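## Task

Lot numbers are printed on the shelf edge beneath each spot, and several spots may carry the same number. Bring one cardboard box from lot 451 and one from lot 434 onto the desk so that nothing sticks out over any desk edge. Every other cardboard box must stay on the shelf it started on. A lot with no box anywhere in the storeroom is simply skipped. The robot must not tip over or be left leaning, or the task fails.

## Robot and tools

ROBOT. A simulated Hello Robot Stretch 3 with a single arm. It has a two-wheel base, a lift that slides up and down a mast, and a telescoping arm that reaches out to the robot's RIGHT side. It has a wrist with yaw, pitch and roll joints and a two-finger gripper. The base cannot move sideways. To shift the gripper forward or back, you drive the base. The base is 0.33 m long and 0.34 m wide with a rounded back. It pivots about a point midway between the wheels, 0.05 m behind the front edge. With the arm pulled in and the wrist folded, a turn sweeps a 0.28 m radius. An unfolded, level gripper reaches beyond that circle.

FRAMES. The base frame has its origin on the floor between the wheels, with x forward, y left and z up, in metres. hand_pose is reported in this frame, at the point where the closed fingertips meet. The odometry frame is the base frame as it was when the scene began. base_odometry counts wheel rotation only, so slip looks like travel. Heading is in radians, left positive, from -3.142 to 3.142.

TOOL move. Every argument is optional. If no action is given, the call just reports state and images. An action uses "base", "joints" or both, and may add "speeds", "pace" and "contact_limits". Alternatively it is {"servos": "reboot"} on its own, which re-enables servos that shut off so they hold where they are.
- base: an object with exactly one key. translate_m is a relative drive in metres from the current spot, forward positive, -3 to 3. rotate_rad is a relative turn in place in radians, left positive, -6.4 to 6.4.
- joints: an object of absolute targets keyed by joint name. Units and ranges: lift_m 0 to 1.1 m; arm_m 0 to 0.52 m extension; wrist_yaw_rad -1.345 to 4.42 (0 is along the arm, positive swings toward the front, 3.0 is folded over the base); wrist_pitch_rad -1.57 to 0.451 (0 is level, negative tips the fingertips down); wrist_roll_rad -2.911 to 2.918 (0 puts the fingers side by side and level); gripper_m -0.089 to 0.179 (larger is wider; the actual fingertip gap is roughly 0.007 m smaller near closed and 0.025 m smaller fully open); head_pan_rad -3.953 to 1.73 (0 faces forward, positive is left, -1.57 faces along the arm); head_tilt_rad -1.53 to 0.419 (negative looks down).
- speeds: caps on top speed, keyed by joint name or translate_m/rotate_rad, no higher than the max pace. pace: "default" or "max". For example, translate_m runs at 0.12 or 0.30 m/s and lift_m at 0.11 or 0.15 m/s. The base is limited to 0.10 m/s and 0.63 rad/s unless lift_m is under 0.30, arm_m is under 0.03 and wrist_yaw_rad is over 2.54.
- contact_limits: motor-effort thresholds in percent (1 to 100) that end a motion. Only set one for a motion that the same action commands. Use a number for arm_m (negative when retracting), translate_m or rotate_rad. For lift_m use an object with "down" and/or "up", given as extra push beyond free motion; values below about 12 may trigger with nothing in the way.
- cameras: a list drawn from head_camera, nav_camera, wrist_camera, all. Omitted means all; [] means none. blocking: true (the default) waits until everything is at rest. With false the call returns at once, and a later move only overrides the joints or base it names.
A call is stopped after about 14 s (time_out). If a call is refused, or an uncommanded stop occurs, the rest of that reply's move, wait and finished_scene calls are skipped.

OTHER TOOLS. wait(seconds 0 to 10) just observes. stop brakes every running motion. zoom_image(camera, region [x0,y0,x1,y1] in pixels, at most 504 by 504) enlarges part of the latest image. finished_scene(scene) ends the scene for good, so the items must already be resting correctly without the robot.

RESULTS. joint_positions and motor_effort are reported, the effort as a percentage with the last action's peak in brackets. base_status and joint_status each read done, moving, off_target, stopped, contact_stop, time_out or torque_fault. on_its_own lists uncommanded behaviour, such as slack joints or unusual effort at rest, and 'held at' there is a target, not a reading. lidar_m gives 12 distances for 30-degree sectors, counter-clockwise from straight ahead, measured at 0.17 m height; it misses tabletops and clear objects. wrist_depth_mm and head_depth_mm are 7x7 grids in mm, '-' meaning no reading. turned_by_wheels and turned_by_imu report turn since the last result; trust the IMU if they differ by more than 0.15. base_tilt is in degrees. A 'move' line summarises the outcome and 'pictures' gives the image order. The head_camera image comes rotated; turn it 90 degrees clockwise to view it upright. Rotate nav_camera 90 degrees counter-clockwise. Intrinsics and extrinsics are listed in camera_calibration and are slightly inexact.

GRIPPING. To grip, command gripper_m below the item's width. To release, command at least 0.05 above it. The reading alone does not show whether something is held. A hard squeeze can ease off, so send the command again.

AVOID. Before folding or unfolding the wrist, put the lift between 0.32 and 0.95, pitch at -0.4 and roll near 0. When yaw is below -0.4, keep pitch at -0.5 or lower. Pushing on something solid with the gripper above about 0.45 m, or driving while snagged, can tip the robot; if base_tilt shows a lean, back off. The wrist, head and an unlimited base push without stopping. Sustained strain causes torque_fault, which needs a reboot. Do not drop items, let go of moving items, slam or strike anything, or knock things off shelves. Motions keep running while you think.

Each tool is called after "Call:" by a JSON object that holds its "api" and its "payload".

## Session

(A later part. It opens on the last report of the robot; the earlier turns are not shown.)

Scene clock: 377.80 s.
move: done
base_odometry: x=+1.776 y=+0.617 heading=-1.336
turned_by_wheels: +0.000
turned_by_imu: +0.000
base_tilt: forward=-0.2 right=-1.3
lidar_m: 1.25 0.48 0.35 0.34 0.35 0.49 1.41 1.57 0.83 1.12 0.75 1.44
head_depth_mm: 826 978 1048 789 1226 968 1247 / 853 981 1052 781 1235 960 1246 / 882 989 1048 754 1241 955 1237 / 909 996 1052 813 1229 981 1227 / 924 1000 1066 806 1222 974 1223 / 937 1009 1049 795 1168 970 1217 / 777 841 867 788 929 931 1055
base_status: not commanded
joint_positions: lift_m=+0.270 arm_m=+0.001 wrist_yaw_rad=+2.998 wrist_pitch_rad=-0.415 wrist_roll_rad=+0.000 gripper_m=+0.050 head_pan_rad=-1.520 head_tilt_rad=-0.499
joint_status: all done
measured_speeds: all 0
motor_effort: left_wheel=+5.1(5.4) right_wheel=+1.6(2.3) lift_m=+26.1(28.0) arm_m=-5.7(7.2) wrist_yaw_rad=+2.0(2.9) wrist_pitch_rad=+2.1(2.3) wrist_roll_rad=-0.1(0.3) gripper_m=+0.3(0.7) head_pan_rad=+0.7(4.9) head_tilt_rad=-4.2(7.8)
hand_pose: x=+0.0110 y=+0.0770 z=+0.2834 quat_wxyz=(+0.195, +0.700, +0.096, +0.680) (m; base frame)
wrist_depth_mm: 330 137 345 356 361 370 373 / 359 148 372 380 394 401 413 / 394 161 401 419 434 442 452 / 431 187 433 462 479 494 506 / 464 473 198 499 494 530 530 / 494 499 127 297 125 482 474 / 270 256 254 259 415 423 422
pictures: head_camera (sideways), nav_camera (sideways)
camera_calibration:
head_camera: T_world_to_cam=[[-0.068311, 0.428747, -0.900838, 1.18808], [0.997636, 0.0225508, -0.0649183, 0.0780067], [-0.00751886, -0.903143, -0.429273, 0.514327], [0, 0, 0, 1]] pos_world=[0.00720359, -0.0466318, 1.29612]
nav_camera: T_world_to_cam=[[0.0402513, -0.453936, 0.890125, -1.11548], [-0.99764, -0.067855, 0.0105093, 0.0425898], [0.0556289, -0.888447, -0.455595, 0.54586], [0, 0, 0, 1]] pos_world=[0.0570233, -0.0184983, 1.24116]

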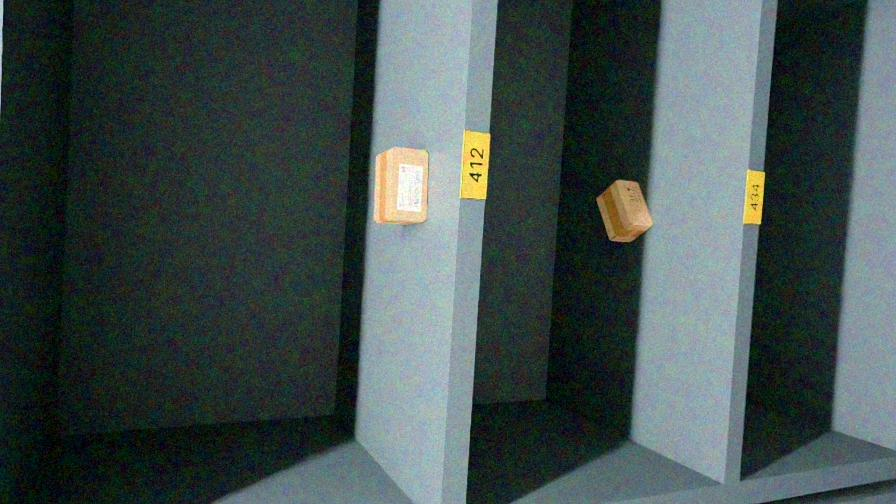

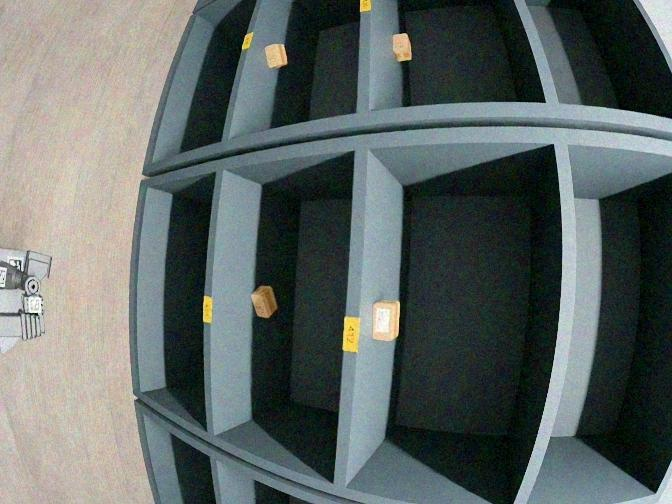

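Call:
{"api": "move", "payload": {"base": {"translate_m":-0.06}, "joints": {"lift_m":0.6}, "pace": "max", "cameras": []}}

Call:
{"api": "move", "payload": {"joints": {"wrist_yaw_rad":0,"wrist_pitch_rad":-0.4,"gripper_m":0.179}, "pace": "max", "cameras": []}}

Call:
{"api": "move", "payload": {"joints": {"wrist_pitch_rad":-0.2,"lift_m":0.52}, "cameras": ["wrist_camera"]}}

Call:
{"api": "move", "payload": {"joints": {"arm_m":0.33}, "speeds": {"arm_m":0.25}, "cameras": ["wrist_camera"]}}

Scene clock: 397.27 s.
move: done
base_odometry: x=+1.762 y=+0.675 heading=-1.336
turned_by_wheels: +0.000
turned_by_imu: +0.000
base_tilt: forward=-0.2 right=-1.1
lidar_m: 1.26 0.48 0.35 0.34 0.36 0.49 1.41 1.51 0.79 1.12 0.78 1.51
head_depth_mm: 834 975 1044 788 1219 964 1189 / 860 977 1052 777 1235 962 1242 / 890 980 1051 765 1236 952 1235 / 921 996 1060 760 1233 978 1229 / 928 1001 1060 803 1218 976 1225 / 933 1012 1073 797 1215 972 1224 / 851 935 957 836 1043 972 1126
base_status: done
joint_positions: lift_m=+0.600 arm_m=+0.001 wrist_yaw_rad=+2.998 wrist_pitch_rad=-0.415 wrist_roll_rad=+0.000 gripper_m=+0.050 head_pan_rad=-1.500 head_tilt_rad=-0.500
joint_status: all done
measured_speeds: all 0
motor_effort: left_wheel=-2.2(12.8) right_wheel=-1.9(13.9) lift_m=+27.6(34.0) arm_m=-4.0(5.3) wrist_yaw_rad=+0.3(3.0) wrist_pitch_rad=+2.3(2.4) wrist_roll_rad=+0.1(0.3) gripper_m=+0.7(0.9) head_pan_rad=+3.7(4.3) head_tilt_rad=-3.7(4.9)
hand_pose: x=+0.0110 y=+0.0769 z=+0.6134 quat_wxyz=(+0.195, +0.700, +0.096, +0.680) (m; base frame)
wrist_depth_mm: 331 137 342 355 359 367 380 / 362 148 373 385 395 402 414 / 394 161 399 419 432 446 455 / 433 187 434 466 480 495 516 / 475 478 198 513 505 533 - / 525 531 127 - 124 - - / - 99 262 - - 722 720
pictures: none
No camera images: "cameras" was empty.

Scene clock: 399.10 s.
move: done
base_odometry: x=+1.762 y=+0.675 heading=-1.336
turned_by_wheels: +0.000
turned_by_imu: +0.000
base_tilt: forward=-0.3 right=-1.1
lidar_m: 1.26 0.48 0.35 0.34 0.35 0.49 1.41 1.51 0.79 1.12 0.78 1.50
head_depth_mm: 838 976 1038 789 1211 970 1193 / 858 979 1055 779 1229 960 1240 / 890 984 1049 767 1241 954 1235 / 915 995 1058 763 1228 978 1225 / 930 1005 1064 805 1219 975 1226 / 935 1013 1078 791 1217 968 1217 / 852 937 956 836 1038 972 1124
base_status: not commanded
joint_positions: lift_m=+0.600 arm_m=+0.001 wrist_yaw_rad=+0.003 wrist_pitch_rad=-0.415 wrist_roll_rad=+0.000 gripper_m=+0.179 head_pan_rad=-1.500 head_tilt_rad=-0.500
joint_status: all done
measured_speeds: all 0
motor_effort: left_wheel=-2.8(3.3) right_wheel=-1.0(2.5) lift_m=+22.7(27.8) arm_m=-2.9(4.0) wrist_yaw_rad=-3.0(9.3) wrist_pitch_rad=+2.3(4.0) wrist_roll_rad=-0.3(0.3) gripper_m=+0.5(84.9) head_pan_rad=+3.4(4.0) head_tilt_rad=-3.7(4.3)
hand_pose: x=-0.0208 y=-0.3703 z=+0.6134 quat_wxyz=(+0.692, +0.147, -0.691, -0.145) (m; base frame)
wrist_depth_mm: 495 - - - - 761 - / 477 - - 583 - 514 536 / 492 481 480 468 465 454 453 / 547 - - - - - - / 604 146 - - - - - / - 140 - - - - - / 741 753 755 758 726 - 105
pictures: none
No camera images: "cameras" was empty.

Scene clock: 400.67 s.
move: done
base_odometry: x=+1.762 y=+0.675 heading=-1.336
turned_by_wheels: +0.000
turned_by_imu: +0.000
base_tilt: forward=-0.3 right=-1.2
lidar_m: 1.26 0.48 0.35 0.34 0.35 0.49 1.42 1.51 0.79 1.12 0.78 1.50
head_depth_mm: 834 975 1042 789 1221 964 1193 / 858 981 1055 779 1230 961 1243 / 889 990 1048 766 1242 952 1230 / 919 995 1055 763 1231 975 1229 / 928 1004 1065 803 1221 969 1227 / 936 1008 1079 796 1210 970 1219 / 851 935 954 833 1041 971 1122
base_status: not commanded
joint_positions: lift_m=+0.520 arm_m=+0.001 wrist_yaw_rad=+0.003 wrist_pitch_rad=-0.222 wrist_roll_rad=+0.000 gripper_m=+0.179 head_pan_rad=-1.500 head_tilt_rad=-0.500
joint_status: all done
measured_speeds: all 0
motor_effort: left_wheel=-2.9(3.2) right_wheel=-2.0(2.2) lift_m=+23.2(25.3) arm_m=-2.2(3.6) wrist_yaw_rad=-3.9(4.9) wrist_pitch_rad=+3.5(6.2) wrist_roll_rad=+0.0(0.3) gripper_m=+0.9(1.0) head_pan_rad=+3.4(3.9) head_tilt_rad=-3.2(3.9)
hand_pose: x=-0.0207 y=-0.3902 z=+0.5789 quat_wxyz=(+0.703, +0.080, -0.702, -0.077) (m; base frame)
wrist_depth_mm: 496 - - - - 764 - / 478 - - - - - - / 477 474 475 470 469 459 461 / 488 - 456 449 440 436 422 / 523 142 - - - 914 - / - 140 - - - - - / - - - - - - 105
pictures: wrist_camera
camera_calibration:
wrist_camera: T_world_to_cam=[[-0.99886, -0.0443015, -0.0177752, -0.0210963], [-0.00200725, 0.411028, -0.91162, 0.720595], [0.0476922, -0.910545, -0.410649, 0.0495677], [0, 0, 0, 1]] pos_world=[-0.0219898, -0.251986, 0.676889]

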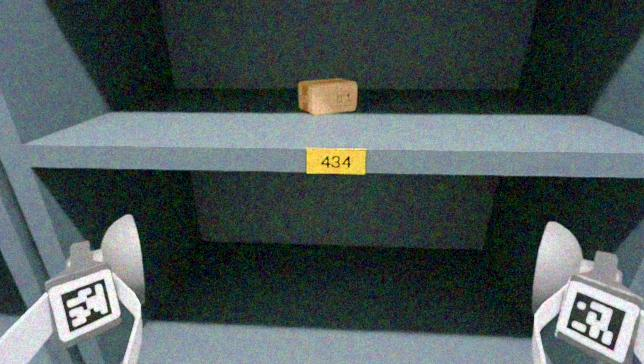

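Scene clock: 404.03 s.
move: done
base_odometry: x=+1.762 y=+0.675 heading=-1.336
turned_by_wheels: +0.000
turned_by_imu: +0.000
base_tilt: forward=-0.3 right=-1.2
lidar_m: 1.25 0.48 0.35 0.34 0.35 0.49 1.41 1.51 0.79 1.11 0.78 1.50
head_depth_mm: 837 972 1038 790 1223 964 1187 / 863 982 1053 779 1235 960 1150 / 890 987 1046 764 1242 953 613 / 922 1000 1053 762 1228 954 1143 / 928 1001 1068 805 1219 971 1217 / 935 1014 1072 792 1211 966 1218 / 851 935 952 834 1036 974 1128
base_status: not commanded
joint_positions: lift_m=+0.520 arm_m=+0.330 wrist_yaw_rad=+0.003 wrist_pitch_rad=-0.221 wrist_roll_rad=+0.000 gripper_m=+0.179 head_pan_rad=-1.500 head_tilt_rad=-0.500
joint_status: all done
measured_speeds: all 0
motor_effort: left_wheel=-2.4(3.3) right_wheel=-1.3(2.4) lift_m=+29.5(29.5) arm_m=+13.1(15.0) wrist_yaw_rad=-3.8(4.2) wrist_pitch_rad=+3.4(3.7) wrist_roll_rad=+0.0(0.4) gripper_m=+0.6(1.2) head_pan_rad=+3.2(4.0) head_tilt_rad=-2.1(4.0)
hand_pose: x=-0.0207 y=-0.7197 z=+0.5790 quat_wxyz=(+0.703, +0.079, -0.702, -0.077) (m; base frame)
wrist_depth_mm: 473 - - - - - - / 491 - - - - - - / 477 470 469 307 459 462 459 / 348 346 342 303 340 337 338 / 261 247 259 257 255 257 265 / 119 144 208 206 205 205 204 / 162 172 173 172 171 166 107
pictures: wrist_camera
camera_calibration:
wrist_camera: T_world_to_cam=[[-0.998865, -0.0442188, -0.017722, -0.0356771], [-0.00200239, 0.410658, -0.911787, 0.855885], [0.0475959, -0.910717, -0.41028, -0.250717], [0, 0, 0, 1]] pos_world=[-0.0219897, -0.581386, 0.676889]

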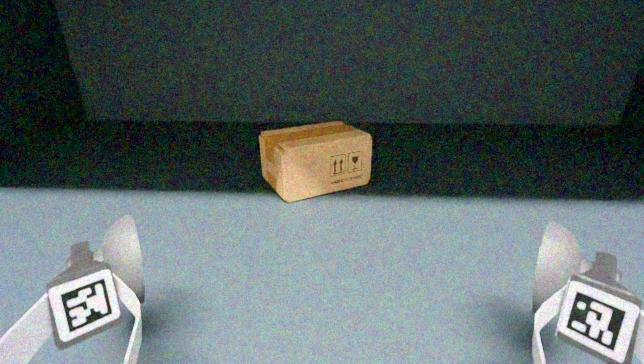

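Call:
{"api": "move", "payload": {"joints": {"wrist_yaw_rad":0.3,"lift_m":0.51}, "base": {"translate_m":-0.049}, "cameras": []}}

Call:
{"api": "move", "payload": {"joints": {"arm_m":0.51}, "contact_limits": {"arm_m":35}, "cameras": ["wrist_camera"]}}

Scene clock: 422.73 s.
move: done
base_odometry: x=+1.751 y=+0.723 heading=-1.336
turned_by_wheels: +0.000
turned_by_imu: +0.000
base_tilt: forward=-0.4 right=-1.2
lidar_m: 1.26 0.48 0.35 0.34 0.36 0.49 1.41 1.47 0.77 1.12 0.81 1.54
head_depth_mm: 834 973 1042 791 1161 971 1133 / 859 978 1048 777 1224 961 1180 / 887 985 1047 773 1238 951 626 / 922 996 1056 760 1229 949 746 / 930 1004 1068 800 1218 969 1216 / 936 1016 1077 794 1208 971 1219 / 931 1002 1022 839 1112 995 1186
base_status: done
joint_positions: lift_m=+0.510 arm_m=+0.330 wrist_yaw_rad=+0.297 wrist_pitch_rad=-0.221 wrist_roll_rad=+0.000 gripper_m=+0.179 head_pan_rad=-1.500 head_tilt_rad=-0.500
joint_status: all done
measured_speeds: all 0
motor_effort: left_wheel=-7.0(10.8) right_wheel=-6.0(10.5) lift_m=+24.0(29.4) arm_m=+11.1(12.2) wrist_yaw_rad=+2.5(5.4) wrist_pitch_rad=+3.5(3.6) wrist_roll_rad=-0.2(0.3) gripper_m=+0.3(1.1) head_pan_rad=+3.3(3.7) head_tilt_rad=-1.4(2.6)
hand_pose: x=+0.0501 y=-0.7090 z=+0.5690 quat_wxyz=(+0.707, +0.181, -0.683, +0.027) (m; base frame)
wrist_depth_mm: 394 479 - - - - - / 410 486 - - - - - / 406 466 481 433 295 425 422 / 324 322 322 319 300 313 314 / 255 231 241 240 240 238 237 / 122 144 193 193 191 191 190 / 428 181 166 165 160 159 107
pictures: none
No camera images: "cameras" was empty.

Scene clock: 425.30 s.
move: done
base_odometry: x=+1.751 y=+0.723 heading=-1.336
turned_by_wheels: +0.000
turned_by_imu: +0.000
base_tilt: forward=-0.4 right=-1.3
lidar_m: 1.26 0.48 0.35 0.34 0.36 0.49 1.42 1.48 0.77 1.12 0.81 1.54
head_depth_mm: 834 974 1041 786 1160 966 1130 / 860 979 1048 780 1237 961 1180 / 889 986 1049 772 1242 785 1201 / 922 993 1051 759 1225 901 1230 / 928 1005 1063 800 1218 976 1225 / 933 1008 1076 795 1204 971 1214 / 935 1004 1023 839 1110 998 1174
base_status: not commanded
joint_positions: lift_m=+0.510 arm_m=+0.510 wrist_yaw_rad=+0.297 wrist_pitch_rad=-0.221 wrist_roll_rad=+0.000 gripper_m=+0.179 head_pan_rad=-1.500 head_tilt_rad=-0.500
joint_status: all done
measured_speeds: all 0
motor_effort: left_wheel=-6.7(7.4) right_wheel=-5.6(6.4) lift_m=+26.7(26.8) arm_m=+12.7(15.2) wrist_yaw_rad=+2.0(4.1) wrist_pitch_rad=+3.4(3.6) wrist_roll_rad=+0.1(0.3) gripper_m=+0.7(1.4) head_pan_rad=+3.1(3.7) head_tilt_rad=-0.7(2.1)
contact_limits: arm_m 35 (drawing in: default 31, maximum 55; extending or still: default 40, maximum 69)
hand_pose: x=+0.0501 y=-0.8890 z=+0.5690 quat_wxyz=(+0.707, +0.181, -0.683, +0.027) (m; base frame)
wrist_depth_mm: 392 - - - - - - / 408 458 - - - - - / 405 435 431 - - - - / 322 320 319 318 317 296 293 / 241 229 219 141 147 235 246 / 123 144 178 140 149 190 189 / 151 155 155 150 157 154 107
pictures: wrist_camera
camera_calibration:
wrist_camera: T_world_to_cam=[[-0.943216, -0.331703, -0.0177888, -0.230844], [-0.120796, 0.392392, -0.911831, 0.906301], [0.309437, -0.857905, -0.410179, -0.378612], [0, 0, 0, 1]] pos_world=[0.00889877, -0.75701, 0.666989]

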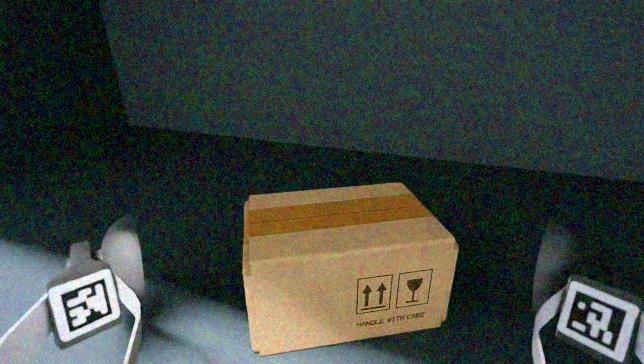

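Call:
{"api": "move", "payload": {"joints": {"gripper_m":0.045}, "cameras": ["wrist_camera"]}}

Call:
{"api": "move", "payload": {"joints": {"lift_m":0.57}, "cameras": ["wrist_camera"]}}

Call:
{"api": "move", "payload": {"joints": {"arm_m":0.0}, "speeds": {"arm_m":0.2}, "cameras": ["wrist_camera"]}}

Scene clock: 437.37 s.
move: done
base_odometry: x=+1.751 y=+0.723 heading=-1.336
turned_by_wheels: +0.000
turned_by_imu: +0.000
base_tilt: forward=-0.3 right=-1.2
lidar_m: 1.26 0.48 0.35 0.34 0.36 0.49 1.42 1.47 0.77 1.12 0.81 1.54
head_depth_mm: 837 973 1042 791 1162 963 1132 / 860 977 1051 779 1227 961 1180 / 889 989 1049 770 1244 786 1200 / 922 995 1052 760 1234 897 1236 / 930 1003 1067 801 1224 973 1223 / 935 1013 1075 792 1214 967 1218 / 928 1003 1018 835 1108 994 1177
base_status: not commanded
joint_positions: lift_m=+0.510 arm_m=+0.510 wrist_yaw_rad=+0.297 wrist_pitch_rad=-0.221 wrist_roll_rad=+0.000 gripper_m=+0.046 head_pan_rad=-1.500 head_tilt_rad=-0.500
joint_status: all done
measured_speeds: all 0
motor_effort: left_wheel=-6.9(7.6) right_wheel=-5.4(6.4) lift_m=+30.8(31.5) arm_m=+9.3(11.3) wrist_yaw_rad=+2.6(3.3) wrist_pitch_rad=+3.5(3.6) wrist_roll_rad=+0.0(0.3) gripper_m=-16.4(92.4) head_pan_rad=+3.2(3.8) head_tilt_rad=+0.1(1.1)
contact_limits: arm_m 35 (drawing in: default 31, maximum 55; extending or still: default 40, maximum 69)
hand_pose: x=+0.0501 y=-0.8890 z=+0.5690 quat_wxyz=(+0.707, +0.181, -0.683, +0.027) (m; base frame)
wrist_depth_mm: 393 - - - - - - / 404 455 - - - - - / 403 462 431 - - - - / 322 321 319 317 313 297 294 / 242 240 149 142 147 237 236 / 194 193 134 144 147 190 190 / 167 150 150 153 159 149 164
pictures: wrist_camera
camera_calibration:
wrist_camera: T_world_to_cam=[[-0.943217, -0.331703, -0.0177147, -0.230894], [-0.120792, 0.39218, -0.911924, 0.906201], [0.309435, -0.858002, -0.409978, -0.37882], [0, 0, 0, 1]] pos_world=[0.00889877, -0.75701, 0.666989]

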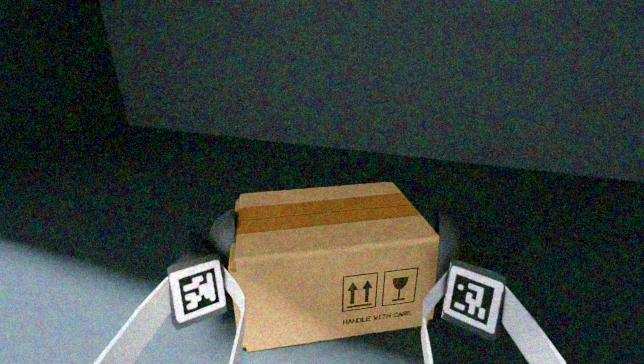

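Scene clock: 438.73 s.
move: done
base_odometry: x=+1.751 y=+0.723 heading=-1.336
turned_by_wheels: +0.000
turned_by_imu: +0.000
base_tilt: forward=-0.3 right=-1.3
lidar_m: 1.26 0.48 0.35 0.34 0.36 0.49 1.42 1.47 0.77 1.12 0.81 1.54
head_depth_mm: 833 970 1042 792 1160 968 1136 / 858 979 1049 778 1230 929 536 / 888 988 1049 769 1239 783 1235 / 923 996 1051 760 1092 921 1229 / 928 1002 1068 798 1213 973 1223 / 938 1011 1077 797 1219 972 1218 / 930 1003 1019 837 1110 997 1181
base_status: not commanded
joint_positions: lift_m=+0.570 arm_m=+0.510 wrist_yaw_rad=+0.297 wrist_pitch_rad=-0.224 wrist_roll_rad=+0.000 gripper_m=+0.046 head_pan_rad=-1.500 head_tilt_rad=-0.500
joint_status: all done
measured_speeds: all 0
motor_effort: left_wheel=-6.8(7.5) right_wheel=-6.0(6.4) lift_m=+30.4(35.0) arm_m=+8.3(10.2) wrist_yaw_rad=+2.5(3.2) wrist_pitch_rad=+4.0(4.2) wrist_roll_rad=-0.1(0.2) gripper_m=-16.9(17.0) head_pan_rad=+3.4(3.5) head_tilt_rad=+0.3(1.4)
contact_limits: arm_m 35 (drawing in: default 31, maximum 55; extending or still: default 40, maximum 69)
hand_pose: x=+0.0501 y=-0.8888 z=+0.6282 quat_wxyz=(+0.707, +0.182, -0.683, +0.025) (m; base frame)
wrist_depth_mm: 390 - - - - - - / 406 458 - - - - - / 414 486 - - - - - / 408 463 432 186 - - - / 349 349 149 141 148 341 323 / 278 278 134 144 148 273 275 / 241 218 217 216 216 125 229
pictures: wrist_camera
camera_calibration:
wrist_camera: T_world_to_cam=[[-0.943245, -0.331613, -0.0179258, -0.229616], [-0.12162, 0.395159, -0.910526, 0.961804], [0.309025, -0.85667, -0.413062, -0.351133], [0, 0, 0, 1]] pos_world=[0.00889982, -0.757014, 0.726592]

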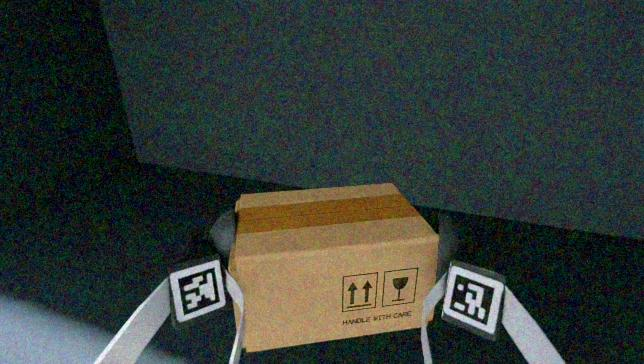

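Scene clock: 443.00 s.
move: done
base_odometry: x=+1.751 y=+0.723 heading=-1.336
turned_by_wheels: +0.000
turned_by_imu: +0.000
base_tilt: forward=-0.3 right=-1.3
lidar_m: 1.26 0.48 0.35 0.34 0.36 0.49 1.42 1.47 0.77 1.12 0.81 1.54
head_depth_mm: 832 971 1042 790 1159 966 1128 / 858 977 1050 777 1232 961 1245 / 886 982 1050 769 1243 951 1232 / 920 994 1056 761 1222 983 1225 / 929 1003 1062 798 1221 973 1227 / 932 1011 1072 797 1213 967 1209 / 932 1004 1022 835 1112 995 1184
base_status: not commanded
joint_positions: lift_m=+0.570 arm_m=+0.001 wrist_yaw_rad=+0.297 wrist_pitch_rad=-0.225 wrist_roll_rad=+0.000 gripper_m=+0.046 head_pan_rad=-1.500 head_tilt_rad=-0.500
joint_status: all done
measured_speeds: all 0
motor_effort: left_wheel=-7.2(7.5) right_wheel=-5.8(6.6) lift_m=+26.8(29.9) arm_m=-12.9(15.1) wrist_yaw_rad=+2.5(3.7) wrist_pitch_rad=+4.2(4.2) wrist_roll_rad=-0.2(0.4) gripper_m=-16.8(17.0) head_pan_rad=+3.4(3.7) head_tilt_rad=+1.0(2.1)
hand_pose: x=+0.0501 y=-0.3793 z=+0.6282 quat_wxyz=(+0.707, +0.183, -0.683, +0.025) (m; base frame)
wrist_depth_mm: - 506 - - - - - / - 552 - - - - - / - 582 - - - - - / - 655 533 493 458 458 454 / - - 148 141 148 410 390 / - - 134 144 147 - - / 904 791 148 153 160 108 -
pictures: wrist_camera
camera_calibration:
wrist_camera: T_world_to_cam=[[-0.943233, -0.331648, -0.0179139, -0.0607099], [-0.121714, 0.39534, -0.910435, 0.76049], [0.309026, -0.856572, -0.413264, 0.0854248], [0, 0, 0, 1]] pos_world=[0.00889987, -0.247614, 0.726592]

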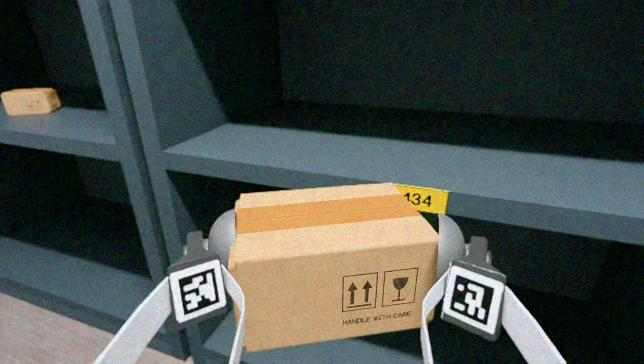

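Call:
{"api": "move", "payload": {"joints": {"wrist_yaw_rad":1.57,"lift_m":0.6}, "cameras": ["head_camera"]}}

Call:
{"api": "move", "payload": {"base": {"translate_m":-0.93}, "cameras": []}}

Call:
{"api": "move", "payload": {"base": {"translate_m":-0.925}, "cameras": ["wrist_camera"]}}

Call:
{"api": "move", "payload": {"base": {"rotate_rad":-1.571}, "joints": {"head_pan_rad":0}, "cameras": ["nav_camera"]}}

Scene clock: 475.90 s.
move: done
base_odometry: x=+1.751 y=+0.723 heading=-1.336
turned_by_wheels: +0.000
turned_by_imu: +0.000
base_tilt: forward=-0.4 right=-1.3
lidar_m: 1.26 0.48 0.35 0.34 0.36 0.49 1.42 1.47 0.77 1.12 0.81 1.55
head_depth_mm: 834 972 1043 791 1157 968 1132 / 855 979 1054 780 1236 958 1244 / 885 988 1050 771 1239 955 1233 / 921 993 1056 763 1224 980 1222 / 928 1001 1067 801 1222 977 1225 / 934 1008 1075 795 1221 973 1223 / 930 1002 1021 837 1109 993 1178
base_status: not commanded
joint_positions: lift_m=+0.600 arm_m=+0.001 wrist_yaw_rad=+1.567 wrist_pitch_rad=-0.225 wrist_roll_rad=+0.000 gripper_m=+0.046 head_pan_rad=-1.500 head_tilt_rad=-0.500
joint_status: all done
measured_speeds: all 0
motor_effort: left_wheel=-6.8(7.6) right_wheel=-6.2(6.2) lift_m=+31.0(36.2) arm_m=-12.0(13.3) wrist_yaw_rad=+2.6(6.1) wrist_pitch_rad=+4.2(4.2) wrist_roll_rad=+0.2(0.3) gripper_m=-16.6(16.8) head_pan_rad=+3.0(3.4) head_tilt_rad=+2.1(2.8)
hand_pose: x=+0.2231 y=-0.1465 z=+0.6582 quat_wxyz=(+0.554, +0.552, -0.441, +0.440) (m; base frame)
wrist_depth_mm: 547 - - - - - - / 550 - - - - - - / 551 - - - - - 838 / 551 - - - - - - / - - 150 141 148 - - / - - 134 144 147 - - / - 123 150 844 839 124 -
pictures: head_camera (sideways)
camera_calibration:
head_camera: T_world_to_cam=[[-0.076736, 0.42819, -0.900425, 1.18764], [0.997, 0.0421407, -0.0649267, 0.0780139], [0.0101436, -0.902706, -0.430139, 0.515345], [0, 0, 0, 1]] pos_world=[0.00812742, -0.0466179, 1.29611]

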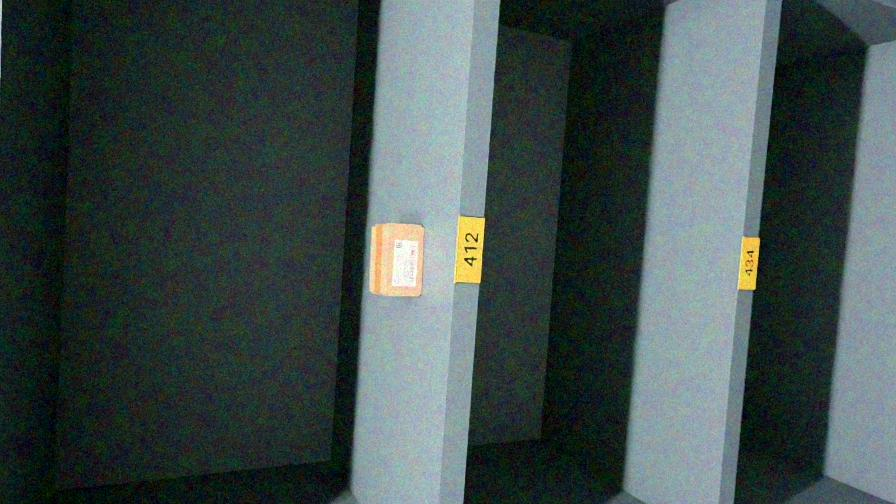

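Scene clock: 486.33 s.
move: done
base_odometry: x=+1.534 y=+1.627 heading=-1.336
turned_by_wheels: +0.000
turned_by_imu: -0.001
base_tilt: forward=-0.4 right=-1.2
lidar_m: 1.30 0.50 0.37 0.35 0.37 0.51 1.45 1.50 0.76 1.10 0.79 1.53
head_depth_mm: 830 960 1031 743 1189 969 1153 / 860 969 1041 780 1216 959 1211 / 884 977 1047 768 1226 953 1238 / 909 984 1042 764 1231 950 1230 / 918 989 1053 804 1229 971 1225 / 925 998 1062 796 1214 967 1217 / 908 981 1000 788 1113 967 1151
base_status: done
joint_positions: lift_m=+0.600 arm_m=+0.001 wrist_yaw_rad=+1.567 wrist_pitch_rad=-0.225 wrist_roll_rad=+0.000 gripper_m=+0.046 head_pan_rad=-1.500 head_tilt_rad=-0.500
joint_status: not commanded
measured_speeds: all 0
motor_effort: left_wheel=-6.6(10.3) right_wheel=-4.4(14.3) lift_m=+24.1(32.0) arm_m=-10.5(12.9) wrist_yaw_rad=+1.8(3.6) wrist_pitch_rad=+4.1(4.2) wrist_roll_rad=-0.3(0.4) gripper_m=-15.9(17.0) head_pan_rad=+2.6(3.7) head_tilt_rad=+4.2(5.0)
hand_pose: x=+0.2231 y=-0.1465 z=+0.6582 quat_wxyz=(+0.554, +0.552, -0.441, +0.440) (m; base frame)
wrist_depth_mm: - - - - - - - / - - - - - - - / - - - - - - - / - - - - - - - / - - 149 141 148 - - / - - 134 144 147 - - / - 845 150 857 855 124 -
pictures: none
No camera images: "cameras" was empty.

Scene clock: 496.70 s.
move: done
base_odometry: x=+1.318 y=+2.526 heading=-1.336
turned_by_wheels: +0.000
turned_by_imu: -0.001
base_tilt: forward=-0.3 right=-1.2
lidar_m: 1.36 0.51 0.38 0.37 0.38 0.53 0.53 0.55 0.76 2.16 0.81 1.51
head_depth_mm: 2123 1999 1888 1796 1703 1546 1322 / 2793 3000 3131 2672 2116 1623 1322 / 2837 3032 3262 2984 2087 1614 1317 / 2826 3053 3322 2966 2059 1595 1309 / 2837 3057 3323 2929 2065 1595 1296 / 2855 3056 3305 2871 2049 1575 1296 / 2915 3134 3198 2441 1257 1307 1255
base_status: done
joint_positions: lift_m=+0.600 arm_m=+0.001 wrist_yaw_rad=+1.567 wrist_pitch_rad=-0.225 wrist_roll_rad=+0.000 gripper_m=+0.046 head_pan_rad=-1.500 head_tilt_rad=-0.500
joint_status: not commanded
measured_speeds: all 0
motor_effort: left_wheel=-7.3(11.2) right_wheel=-6.3(14.7) lift_m=+25.7(26.6) arm_m=-10.9(12.3) wrist_yaw_rad=+3.0(4.1) wrist_pitch_rad=+4.0(4.2) wrist_roll_rad=+0.1(0.4) gripper_m=-16.1(17.1) head_pan_rad=+2.9(3.3) head_tilt_rad=+3.9(5.1)
hand_pose: x=+0.2231 y=-0.1465 z=+0.6582 quat_wxyz=(+0.554, +0.552, -0.441, +0.440) (m; base frame)
wrist_depth_mm: - - - - - - - / - - - - - - - / - - - - - - - / - - - - - - - / - - 150 141 148 - - / - - 134 144 148 - - / - 865 150 840 840 124 -
pictures: wrist_camera
camera_calibration:
wrist_camera: T_world_to_cam=[[0.0373546, -0.999142, -0.0179085, -0.136286], [-0.413731, 0.000849818, -0.910399, 0.724131], [0.909632, 0.0414169, -0.413344, 0.24141], [0, 0, 0, 1]] pos_world=[0.0850923, -0.146783, 0.756592]

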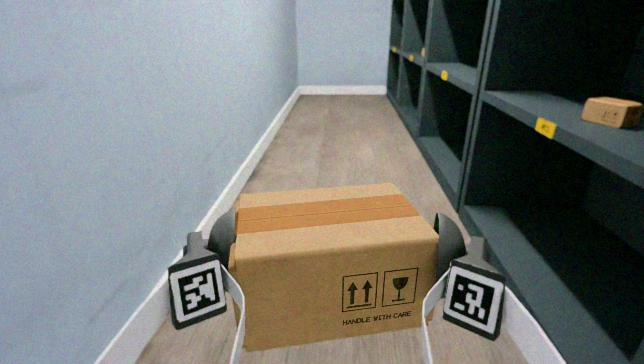

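Scene clock: 500.30 s.
move: done
base_odometry: x=+1.318 y=+2.526 heading=-2.906
turned_by_wheels: -1.571
turned_by_imu: -1.546
base_tilt: forward=-0.3 right=-1.2
lidar_m: 2.27 0.81 1.51 1.31 0.51 0.38 0.37 0.39 0.54 0.53 0.55 0.77
head_depth_mm: 1640 1594 1546 1502 1465 1429 1297 / 2565 2442 2338 2240 1986 1614 1316 / 2798 3027 3309 2946 2085 1600 1315 / 2834 3061 3272 2957 2080 1597 1302 / 2806 3044 3311 2878 2057 1583 1295 / 2792 3059 3295 2885 2040 1588 1290 / 2825 3069 3255 2857 2022 1475 1291
base_status: done
joint_positions: lift_m=+0.600 arm_m=+0.001 wrist_yaw_rad=+1.567 wrist_pitch_rad=-0.225 wrist_roll_rad=+0.000 gripper_m=+0.046 head_pan_rad=+0.001 head_tilt_rad=-0.500
joint_status: all done
measured_speeds: all 0
motor_effort: left_wheel=+9.1(12.3) right_wheel=-10.1(13.6) lift_m=+26.9(27.3) arm_m=-12.5(13.5) wrist_yaw_rad=+2.1(3.1) wrist_pitch_rad=+4.1(4.3) wrist_roll_rad=-0.1(0.3) gripper_m=-16.5(16.9) head_pan_rad=-2.6(5.3) head_tilt_rad=+4.3(4.6)
hand_pose: x=+0.2231 y=-0.1465 z=+0.6582 quat_wxyz=(+0.554, +0.552, -0.441, +0.440) (m; base frame)
wrist_depth_mm: - - - - - - 541 / - - - - - - 541 / - - - - - - 533 / - - - - - - 527 / - - 149 141 148 - 528 / - - 134 144 147 - 526 / - 866 150 844 851 118 525
pictures: nav_camera (sideways)
camera_calibration:
nav_camera: T_world_to_cam=[[0.455978, 0.0174442, 0.88982, -1.11763], [0.0177415, -0.999787, 0.0105085, 0.036426], [0.889814, 0.0109951, -0.45619, 0.541548], [0, 0, 0, 1]] pos_world=[0.0270904, 0.04996, 1.24116]

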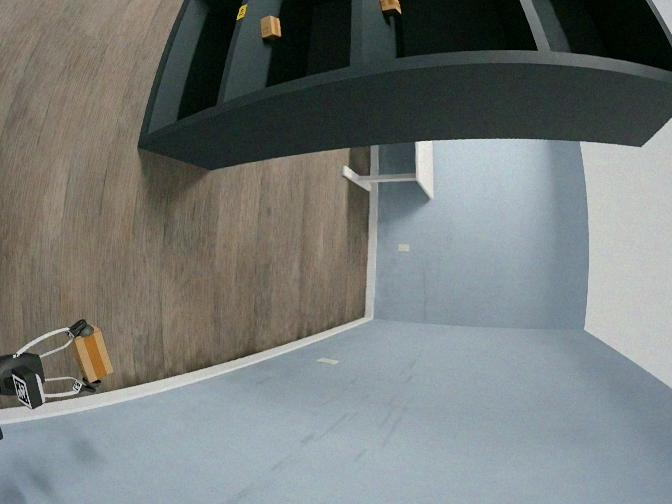

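Call:
{"api": "move", "payload": {"base": {"translate_m":1.3}, "cameras": []}}

Call:
{"api": "move", "payload": {"base": {"rotate_rad":1.077}, "cameras": ["nav_camera"]}}

Call:
{"api": "move", "payload": {"base": {"translate_m":0.823}, "cameras": []}}

Call:
{"api": "move", "payload": {"base": {"translate_m":0.823}, "cameras": []}}

Call:
{"api": "move", "payload": {"base": {"rotate_rad":0.494}, "joints": {"head_pan_rad":-1.57,"head_tilt_rad":-0.5,"lift_m":0.85}, "cameras": ["head_camera","nav_camera"]}}

Scene clock: 529.63 s.
move: done
base_odometry: x=+0.054 y=+2.223 heading=-2.906
turned_by_wheels: +0.000
turned_by_imu: +0.000
base_tilt: forward=-0.3 right=-1.3
lidar_m: 2.09 1.84 2.18 0.69 0.56 0.67 1.66 0.78 0.58 0.56 0.59 0.82
head_depth_mm: 1683 1696 1645 1607 1563 1483 1307 / 1715 1857 2027 2169 2008 1630 1314 / 1732 1865 2046 2247 2066 1602 1312 / 1743 1860 2031 2244 2085 1598 1303 / 1745 1879 2031 2268 2054 1589 1291 / 1741 1884 2034 2217 2030 1587 1293 / 1735 1885 2019 2256 2032 1568 1287
base_status: done
joint_positions: lift_m=+0.600 arm_m=+0.001 wrist_yaw_rad=+1.567 wrist_pitch_rad=-0.225 wrist_roll_rad=+0.000 gripper_m=+0.046 head_pan_rad=+0.000 head_tilt_rad=-0.500
joint_status: not commanded
measured_speeds: all 0
motor_effort: left_wheel=+8.4(13.9) right_wheel=+0.7(10.4) lift_m=+30.2(30.7) arm_m=-11.8(13.5) wrist_yaw_rad=+1.7(3.4) wrist_pitch_rad=+4.1(4.2) wrist_roll_rad=-0.1(0.4) gripper_m=-16.7(17.1) head_pan_rad=-3.2(4.0) head_tilt_rad=+3.5(4.5)
hand_pose: x=+0.2231 y=-0.1465 z=+0.6582 quat_wxyz=(+0.554, +0.552, -0.441, +0.440) (m; base frame)
wrist_depth_mm: - - - - - - 557 / - - - - - - 557 / - - - - - - 558 / - - - - - - 556 / - - 149 141 148 - 557 / - - 134 144 148 - 551 / 949 861 150 865 871 121 574
pictures: none
No camera images: "cameras" was empty.

Scene clock: 532.47 s.
move: done
base_odometry: x=+0.054 y=+2.223 heading=-1.829
turned_by_wheels: +1.077
turned_by_imu: +1.060
base_tilt: forward=-0.3 right=-1.3
lidar_m: 2.18 0.64 0.50 0.68 1.67 0.76 0.58 0.56 0.59 0.84 2.09 1.84
head_depth_mm: 2400 2540 2441 2579 2107 1623 1327 / 2689 2851 2644 2717 2105 1621 1311 / 3139 3334 3427 2785 2085 1609 1317 / 3727 - - 2966 2069 1597 1301 / 3501 3781 - 2910 2060 1598 1297 / 3514 3724 - 2862 2044 1581 1295 / 3237 3439 3687 2812 2036 1576 1287
base_status: done
joint_positions: lift_m=+0.600 arm_m=+0.001 wrist_yaw_rad=+1.567 wrist_pitch_rad=-0.225 wrist_roll_rad=+0.000 gripper_m=+0.046 head_pan_rad=+0.000 head_tilt_rad=-0.500
joint_status: not commanded
measured_speeds: all 0
motor_effort: left_wheel=-8.0(12.7) right_wheel=+8.2(12.0) lift_m=+30.8(31.5) arm_m=-12.7(13.5) wrist_yaw_rad=+2.9(3.3) wrist_pitch_rad=+4.2(4.2) wrist_roll_rad=-0.2(0.4) gripper_m=-16.9(16.9) head_pan_rad=-3.2(3.7) head_tilt_rad=+2.7(4.0)
hand_pose: x=+0.2231 y=-0.1465 z=+0.6582 quat_wxyz=(+0.554, +0.552, -0.441, +0.440) (m; base frame)
wrist_depth_mm: - - - - - - - / - - - - - - - / - - - - - - - / - - - - - - - / - - 149 141 148 - - / - - 134 144 148 - - / - 855 150 857 861 125 902
pictures: nav_camera (sideways)
camera_calibration:
nav_camera: T_world_to_cam=[[0.455994, 0.0169882, 0.889821, -1.11765], [0.0167353, -0.999805, 0.0105119, 0.0363432], [0.889826, 0.0100981, -0.456189, 0.541505], [0, 0, 0, 1]] pos_world=[0.0271882, 0.0498547, 1.24116]

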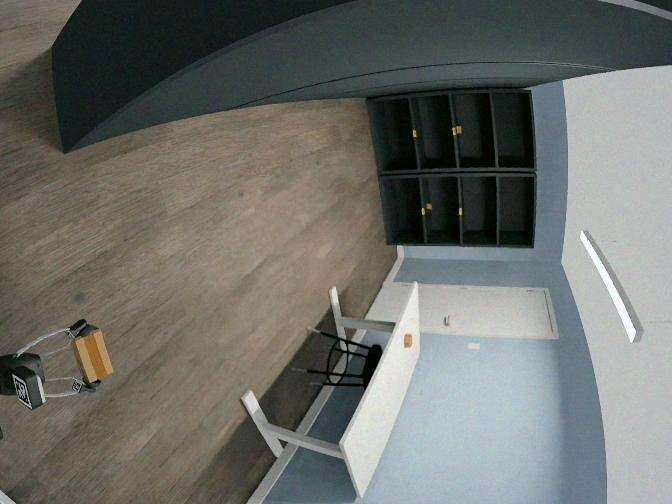

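Scene clock: 541.83 s.
move: done
base_odometry: x=-0.156 y=+1.428 heading=-1.829
turned_by_wheels: +0.000
turned_by_imu: +0.000
base_tilt: forward=-0.4 right=-1.1
lidar_m: 1.89 1.87 0.77 0.58 0.57 0.60 1.32 1.29 1.35 1.75 1.27 1.36
head_depth_mm: 1974 2054 2099 1458 2023 1624 1319 / 2229 2357 2350 1677 2071 1614 1309 / 2574 2694 2819 2806 2043 1598 1307 / 3107 3311 3497 2932 2064 1595 1299 / 2872 3126 3386 2885 2059 1588 1299 / 2946 3168 3404 2861 2028 1576 1290 / 2762 2987 3150 2847 2042 1572 1291
base_status: done
joint_positions: lift_m=+0.600 arm_m=+0.001 wrist_yaw_rad=+1.567 wrist_pitch_rad=-0.225 wrist_roll_rad=+0.000 gripper_m=+0.046 head_pan_rad=+0.000 head_tilt_rad=-0.500
joint_status: not commanded
measured_speeds: all 0
motor_effort: left_wheel=+5.7(8.6) right_wheel=+4.6(14.5) lift_m=+31.1(32.3) arm_m=-12.5(13.8) wrist_yaw_rad=+2.4(3.6) wrist_pitch_rad=+4.0(4.2) wrist_roll_rad=+0.0(0.4) gripper_m=-16.1(17.0) head_pan_rad=-2.8(3.4) head_tilt_rad=+3.4(3.9)
hand_pose: x=+0.2231 y=-0.1465 z=+0.6582 quat_wxyz=(+0.554, +0.552, -0.441, +0.440) (m; base frame)
wrist_depth_mm: - - - - - - - / - - - - - - - / - - - - - - - / - - - - - - - / - - 149 141 148 - - / - - 134 144 148 - - / 935 862 150 859 845 125 904
pictures: none
No camera images: "cameras" was empty.

Scene clock: 551.20 s.
move: done
base_odometry: x=-0.367 y=+0.632 heading=-1.830
turned_by_wheels: +0.000
turned_by_imu: +0.001
base_tilt: forward=-0.3 right=-1.1
lidar_m: 1.98 2.25 1.28 0.96 0.95 0.99 2.06 2.01 1.83 1.06 0.72 1.02
head_depth_mm: 1540 1588 1641 1708 953 1322 1327 / 1747 1819 1912 2008 992 1618 1295 / 2025 2106 2249 2401 1925 1620 1295 / 2432 2586 2768 2738 2079 1603 1303 / 2137 2346 2592 2630 2040 1587 1297 / 2262 2454 2591 2707 2040 1581 1294 / 2200 2349 2495 2639 2032 1578 1286
base_status: done
joint_positions: lift_m=+0.600 arm_m=+0.001 wrist_yaw_rad=+1.567 wrist_pitch_rad=-0.225 wrist_roll_rad=+0.000 gripper_m=+0.046 head_pan_rad=+0.000 head_tilt_rad=-0.500
joint_status: not commanded
measured_speeds: all 0
motor_effort: left_wheel=+0.4(10.6) right_wheel=+11.0(14.1) lift_m=+30.7(31.9) arm_m=-11.3(13.3) wrist_yaw_rad=+2.0(3.4) wrist_pitch_rad=+4.2(4.3) wrist_roll_rad=+0.0(0.3) gripper_m=-16.5(17.2) head_pan_rad=-2.5(3.3) head_tilt_rad=+2.5(3.5)
hand_pose: x=+0.2231 y=-0.1465 z=+0.6582 quat_wxyz=(+0.554, +0.552, -0.441, +0.440) (m; base frame)
wrist_depth_mm: - - - - - - 483 / - - - - - - - / - - - - - - - / - - - - - - - / - - 150 141 148 - - / - - 134 144 147 - - / 931 866 150 855 841 125 867
pictures: none
No camera images: "cameras" was empty.

Scene clock: 554.30 s.
move: done
base_odometry: x=-0.367 y=+0.632 heading=-1.336
turned_by_wheels: +0.494
turned_by_imu: +0.485
base_tilt: forward=-0.4 right=-1.1
lidar_m: 2.26 1.31 0.97 0.94 0.98 1.36 2.02 1.88 1.06 0.72 0.72 1.91
head_depth_mm: 1109 1197 1307 1387 955 784 1310 / 1112 1200 1310 1361 948 779 1318 / 1110 1200 1305 1352 939 777 1343 / 1116 1202 1304 1331 934 769 1272 / 1111 1204 1307 1310 928 766 1292 / 1115 1200 1311 1302 917 786 1265 / 1114 1203 1309 1290 880 784 1294
base_status: done
joint_positions: lift_m=+0.850 arm_m=+0.001 wrist_yaw_rad=+1.567 wrist_pitch_rad=-0.225 wrist_roll_rad=+0.000 gripper_m=+0.046 head_pan_rad=-1.572 head_tilt_rad=-0.500
joint_status: all done
measured_speeds: all 0
motor_effort: left_wheel=-9.1(12.9) right_wheel=+9.3(12.9) lift_m=+30.2(34.8) arm_m=-13.4(13.4) wrist_yaw_rad=+2.0(3.6) wrist_pitch_rad=+4.2(4.3) wrist_roll_rad=+0.0(0.3) gripper_m=-16.4(17.0) head_pan_rad=+3.5(4.6) head_tilt_rad=+2.5(5.0)
hand_pose: x=+0.2230 y=-0.1465 z=+0.9081 quat_wxyz=(+0.554, +0.552, -0.441, +0.440) (m; base frame)
wrist_depth_mm: - - - - - - - / - - - - - - - / - - - - - - - / - - - - - - - / - - 148 141 148 - - / - - 134 144 147 - - / - - 150 - - 124 -
pictures: head_camera (sideways), nav_camera (sideways)
camera_calibration:
head_camera: T_world_to_cam=[[-0.0456659, 0.432343, -0.900552, 1.18761], [0.997445, -0.0298419, -0.0649059, 0.0780071], [-0.0549358, -0.901215, -0.429875, 0.515383], [0, 0, 0, 1]] pos_world=[0.00473832, -0.0466539, 1.29612]
nav_camera: T_world_to_cam=[[0.0163501, -0.456014, 0.889822, -1.11498], [-0.999827, -0.0153802, 0.0104894, 0.0425932], [0.00890228, -0.88984, -0.456186, 0.546849], [0, 0, 0, 1]] pos_world=[0.0559478, -0.0211851, 1.24116]

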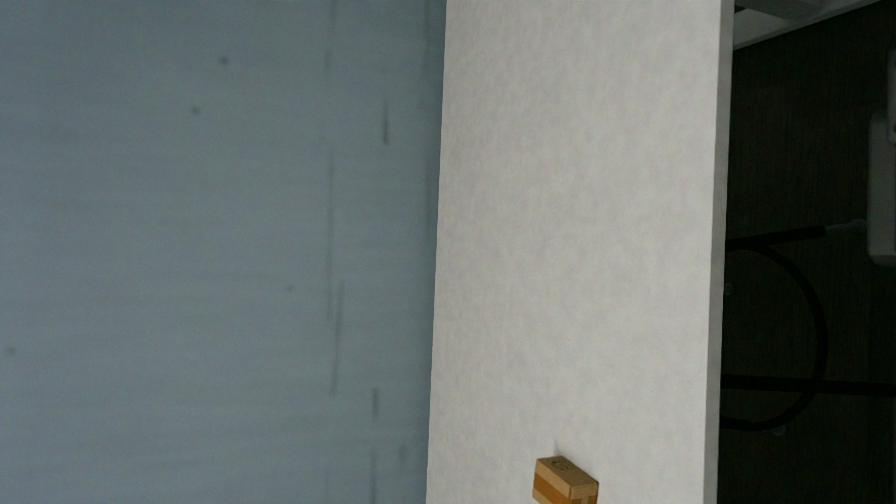

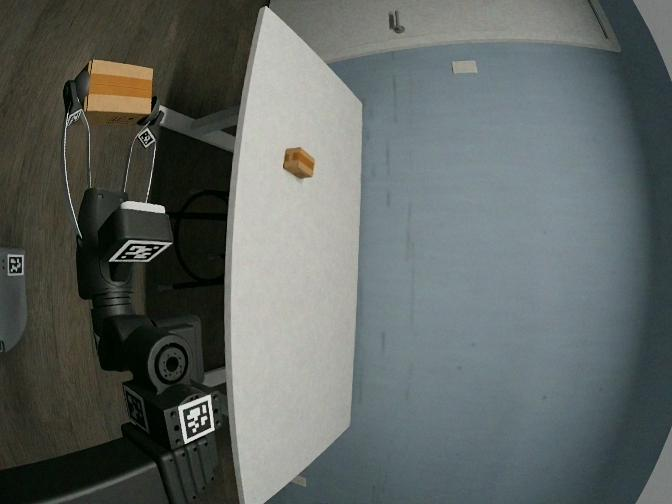

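Call:
{"api": "move", "payload": {"joints": {"wrist_yaw_rad":0}, "cameras": []}}

Call:
{"api": "move", "payload": {"joints": {"arm_m":0.4,"lift_m":0.74}, "cameras": ["wrist_camera"]}}

Call:
{"api": "move", "payload": {"joints": {"lift_m":0.687}, "speeds": {"lift_m":0.05}, "cameras": ["wrist_camera"]}}

Scene clock: 565.27 s.
move: done
base_odometry: x=-0.367 y=+0.632 heading=-1.336
turned_by_wheels: +0.000
turned_by_imu: +0.000
base_tilt: forward=-0.3 right=-1.1
lidar_m: 2.26 1.32 0.97 0.94 0.98 1.35 2.01 1.88 1.05 0.72 0.72 1.91
head_depth_mm: 1110 1199 1307 1365 957 786 1320 / 1104 1196 1308 1365 945 780 1321 / 1110 1197 1306 1345 942 503 286 / 1111 1203 1304 1332 932 468 283 / 1112 1193 1321 1315 926 737 1258 / 1116 1201 1305 1300 915 784 1263 / 1112 1200 1313 1287 875 783 1292
base_status: not commanded
joint_positions: lift_m=+0.850 arm_m=+0.001 wrist_yaw_rad=+0.003 wrist_pitch_rad=-0.225 wrist_roll_rad=+0.000 gripper_m=+0.046 head_pan_rad=-1.570 head_tilt_rad=-0.500
joint_status: all done
measured_speeds: all 0
motor_effort: left_wheel=-8.6(9.7) right_wheel=+9.0(9.5) lift_m=+23.4(24.6) arm_m=-11.6(13.3) wrist_yaw_rad=-3.0(7.3) wrist_pitch_rad=+4.2(4.3) wrist_roll_rad=+0.2(0.3) gripper_m=-16.4(16.8) head_pan_rad=+3.7(4.0) head_tilt_rad=+2.1(2.8)
hand_pose: x=-0.0208 y=-0.3900 z=+0.9081 quat_wxyz=(+0.703, +0.081, -0.702, -0.079) (m; base frame)
wrist_depth_mm: - - - - - - - / - - - - - - - / - - - - - - - / - 567 - 186 - - - / - - 148 141 148 - - / - - 134 144 148 - - / - - 149 156 - 125 -
pictures: none
No camera images: "cameras" was empty.

Scene clock: 569.40 s.
move: done
base_odometry: x=-0.367 y=+0.632 heading=-1.336
turned_by_wheels: +0.000
turned_by_imu: +0.000
base_tilt: forward=-0.3 right=-1.2
lidar_m: 2.26 1.32 0.97 0.94 0.98 1.35 2.01 1.88 1.05 0.72 0.72 1.91
head_depth_mm: 1113 1202 1306 1373 956 786 1296 / 1105 1195 1311 1361 947 444 358 / 1106 1206 1312 1344 586 721 1307 / 1108 1200 1305 1326 608 743 1268 / 1113 1197 1306 1316 924 767 1298 / 1113 1204 1316 1300 921 786 1228 / 1111 1203 1307 1285 878 780 1295
base_status: not commanded
joint_positions: lift_m=+0.740 arm_m=+0.400 wrist_yaw_rad=+0.003 wrist_pitch_rad=-0.225 wrist_roll_rad=+0.000 gripper_m=+0.046 head_pan_rad=-1.570 head_tilt_rad=-0.500
joint_status: all done
measured_speeds: all 0
motor_effort: left_wheel=-8.8(9.5) right_wheel=+8.9(9.6) lift_m=+24.3(26.7) arm_m=+13.1(14.9) wrist_yaw_rad=-2.5(4.5) wrist_pitch_rad=+4.1(4.3) wrist_roll_rad=-0.1(0.3) gripper_m=-16.4(17.0) head_pan_rad=+3.1(4.1) head_tilt_rad=+2.0(2.8)
hand_pose: x=-0.0208 y=-0.7894 z=+0.7981 quat_wxyz=(+0.703, +0.081, -0.702, -0.079) (m; base frame)
wrist_depth_mm: - - - - - - - / - - - - - - - / - - - - - - - / - - - 185 - - - / - - 148 141 148 - - / - - 134 144 148 - - / - - 144 153 160 107 -
pictures: wrist_camera
camera_calibration:
wrist_camera: T_world_to_cam=[[-0.998865, -0.0441525, -0.0178862, -0.0346948], [-0.00200254, 0.414047, -0.910253, 1.08574], [0.0475956, -0.909184, -0.413666, -0.220429], [0, 0, 0, 1]] pos_world=[-0.0219897, -0.65149, 0.896493]

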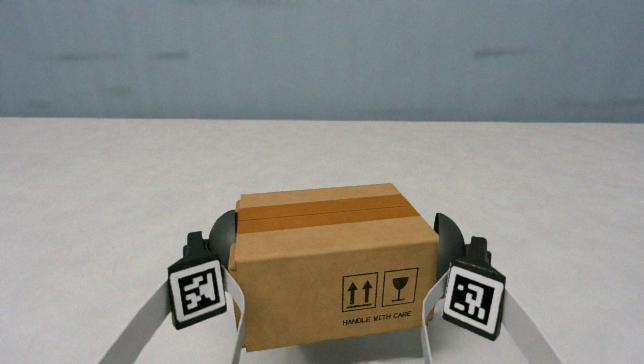

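Scene clock: 571.00 s.
move: done
base_odometry: x=-0.367 y=+0.632 heading=-1.336
turned_by_wheels: +0.000
turned_by_imu: +0.000
base_tilt: forward=-0.4 right=-1.2
lidar_m: 2.26 1.31 0.97 0.94 0.98 1.36 2.01 1.89 1.06 0.72 0.72 1.91
head_depth_mm: 1108 1200 1312 1379 955 788 1319 / 1105 1197 1304 1357 949 728 401 / 1105 1204 1309 1355 651 608 1282 / 1114 1200 1306 1326 723 718 1273 / 1115 1204 1303 1324 926 765 1299 / 1114 1203 1308 1301 920 788 1229 / 1111 1203 1316 1286 877 784 1280
base_status: not commanded
joint_positions: lift_m=+0.687 arm_m=+0.400 wrist_yaw_rad=+0.003 wrist_pitch_rad=-0.188 wrist_roll_rad=+0.000 gripper_m=+0.046 head_pan_rad=-1.570 head_tilt_rad=-0.500
joint_status: all done
measured_speeds: all 0
motor_effort: left_wheel=-8.6(9.4) right_wheel=+7.9(9.4) lift_m=+19.7(26.2) arm_m=+12.0(13.6) wrist_yaw_rad=-3.7(3.9) wrist_pitch_rad=-2.7(4.3) wrist_roll_rad=+0.2(0.3) gripper_m=-15.7(17.0) head_pan_rad=+3.0(3.9) head_tilt_rad=+1.8(2.8)
hand_pose: x=-0.0207 y=-0.7922 z=+0.7542 quat_wxyz=(+0.704, +0.068, -0.704, -0.066) (m; base frame)
wrist_depth_mm: - - - - - - - / - - - - - - - / - - - - - - - / - - - 186 - - - / - - 148 141 146 - - / - - 134 143 147 - - / - - 144 152 - 107 -
pictures: wrist_camera
camera_calibration:
wrist_camera: T_world_to_cam=[[-0.998865, -0.0447499, -0.0163276, -0.0372489], [-0.00190642, 0.38004, -0.924968, 1.03114], [0.0475973, -0.923887, -0.379694, -0.2784], [0, 0, 0, 1]] pos_world=[-0.0219897, -0.65075, 0.847455]

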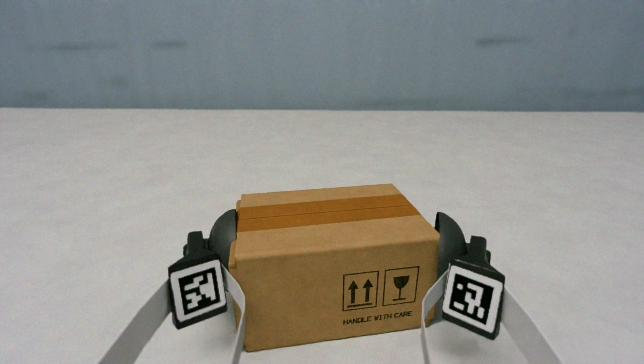

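Call:
{"api": "move", "payload": {"joints": {"gripper_m":0.179}, "cameras": []}}

Call:
{"api": "move", "payload": {"joints": {"lift_m":0.82}, "cameras": ["wrist_camera","head_camera"]}}

Call:
{"api": "finished_scene", "payload": {"scene": 2}}

Scene clock: 583.93 s.
move: done
base_odometry: x=-0.367 y=+0.632 heading=-1.336
turned_by_wheels: +0.000
turned_by_imu: +0.000
base_tilt: forward=-0.3 right=-1.1
lidar_m: 2.26 1.31 0.97 0.94 0.98 1.35 2.01 1.89 1.06 0.72 0.72 1.91
head_depth_mm: 1107 1204 1300 1371 959 784 1326 / 1111 1201 1301 1362 946 731 402 / 1109 1199 1303 1352 833 608 1276 / 1116 1197 1306 1334 855 718 1272 / 1113 1200 1321 1313 922 768 1289 / 1114 1195 1306 1296 916 787 1229 / 1110 1204 1313 1283 878 784 1287
base_status: not commanded
joint_positions: lift_m=+0.687 arm_m=+0.400 wrist_yaw_rad=+0.002 wrist_pitch_rad=-0.214 wrist_roll_rad=+0.000 gripper_m=+0.179 head_pan_rad=-1.570 head_tilt_rad=-0.500
joint_status: all done
measured_speeds: all 0
motor_effort: left_wheel=-8.2(9.0) right_wheel=+8.4(9.2) lift_m=+30.7(31.7) arm_m=+9.1(10.5) wrist_yaw_rad=-2.4(4.0) wrist_pitch_rad=+2.1(2.8) wrist_roll_rad=-0.3(0.3) gripper_m=+0.5(84.4) head_pan_rad=+2.9(3.6) head_tilt_rad=+1.7(2.5)
hand_pose: x=-0.0209 y=-0.7903 z=+0.7478 quat_wxyz=(+0.703, +0.076, -0.703, -0.075) (m; base frame)
wrist_depth_mm: - - - - - - - / - - - - - - - / - - - - - - - / - - 167 178 166 - - / - 142 134 140 145 - - / - 126 140 146 152 - - / - - - 153 - - 105
pictures: none
No camera images: "cameras" was empty.

Scene clock: 585.97 s.
move: done
base_odometry: x=-0.367 y=+0.632 heading=-1.336
turned_by_wheels: +0.000
turned_by_imu: +0.000
base_tilt: forward=-0.3 right=-1.0
lidar_m: 2.26 1.31 0.97 0.94 0.98 1.36 2.01 1.88 1.06 0.72 0.72 1.91
head_depth_mm: 1108 1200 1302 1371 955 370 291 / 1114 1200 1305 1360 432 352 1292 / 1110 1203 1311 1349 575 775 1312 / 1109 1204 1304 1339 683 768 1268 / 1114 1206 1311 1321 926 765 1302 / 1113 1201 1312 1302 915 788 1229 / 1111 1204 1305 1298 878 782 1285
base_status: not commanded
joint_positions: lift_m=+0.820 arm_m=+0.400 wrist_yaw_rad=+0.002 wrist_pitch_rad=-0.214 wrist_roll_rad=+0.000 gripper_m=+0.179 head_pan_rad=-1.570 head_tilt_rad=-0.500
joint_status: all done
measured_speeds: all 0
motor_effort: left_wheel=-8.3(9.1) right_wheel=+8.7(9.0) lift_m=+29.4(35.0) arm_m=+7.7(9.2) wrist_yaw_rad=-2.0(3.8) wrist_pitch_rad=+2.2(2.3) wrist_roll_rad=+0.1(0.4) gripper_m=+0.4(1.0) head_pan_rad=+2.6(3.2) head_tilt_rad=+1.5(2.5)
hand_pose: x=-0.0209 y=-0.7902 z=+0.8806 quat_wxyz=(+0.703, +0.077, -0.703, -0.075) (m; base frame)
wrist_depth_mm: - - - - - - - / - - - - - - - / - - - - - - - / - - - - - - - / - 143 - - - - - / - 126 - - - - - / - - - 236 - - 105
pictures: head_camera (sideways), wrist_camera
camera_calibration:
head_camera: T_world_to_cam=[[-0.0466639, 0.432237, -0.900552, 1.18761], [0.997508, -0.0275958, -0.064933, 0.0780442], [-0.0529179, -0.901338, -0.429872, 0.51537], [0, 0, 0, 1]] pos_world=[0.00484104, -0.0466529, 1.29612]
wrist_camera: T_world_to_cam=[[-0.998898, -0.0435343, -0.0175104, -0.033198], [-0.00159529, 0.404458, -0.914555, 1.15752], [0.0468967, -0.91352, -0.404082, -0.198861], [0, 0, 0, 1]] pos_world=[-0.021989, -0.651279, 0.977682]

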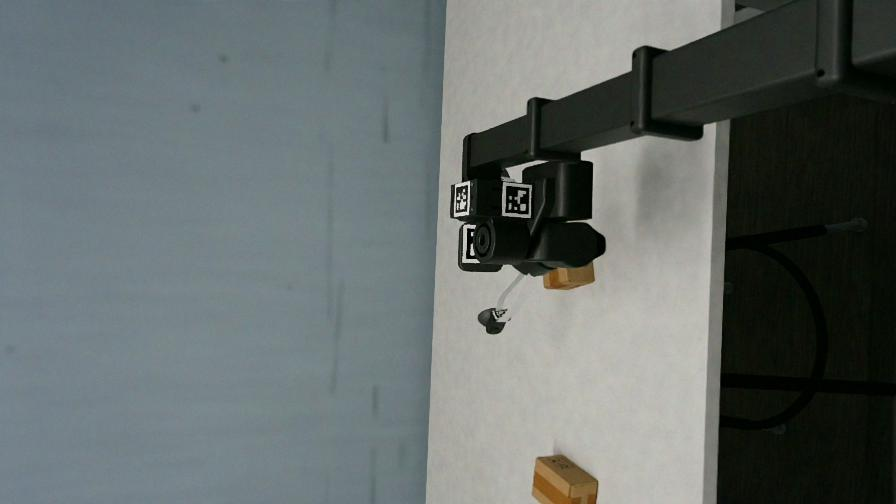

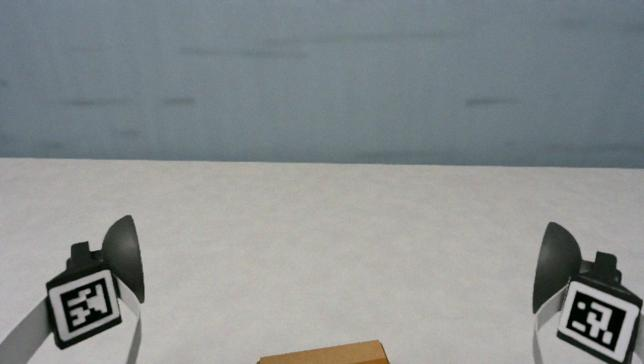

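The scene is finished: the task was done.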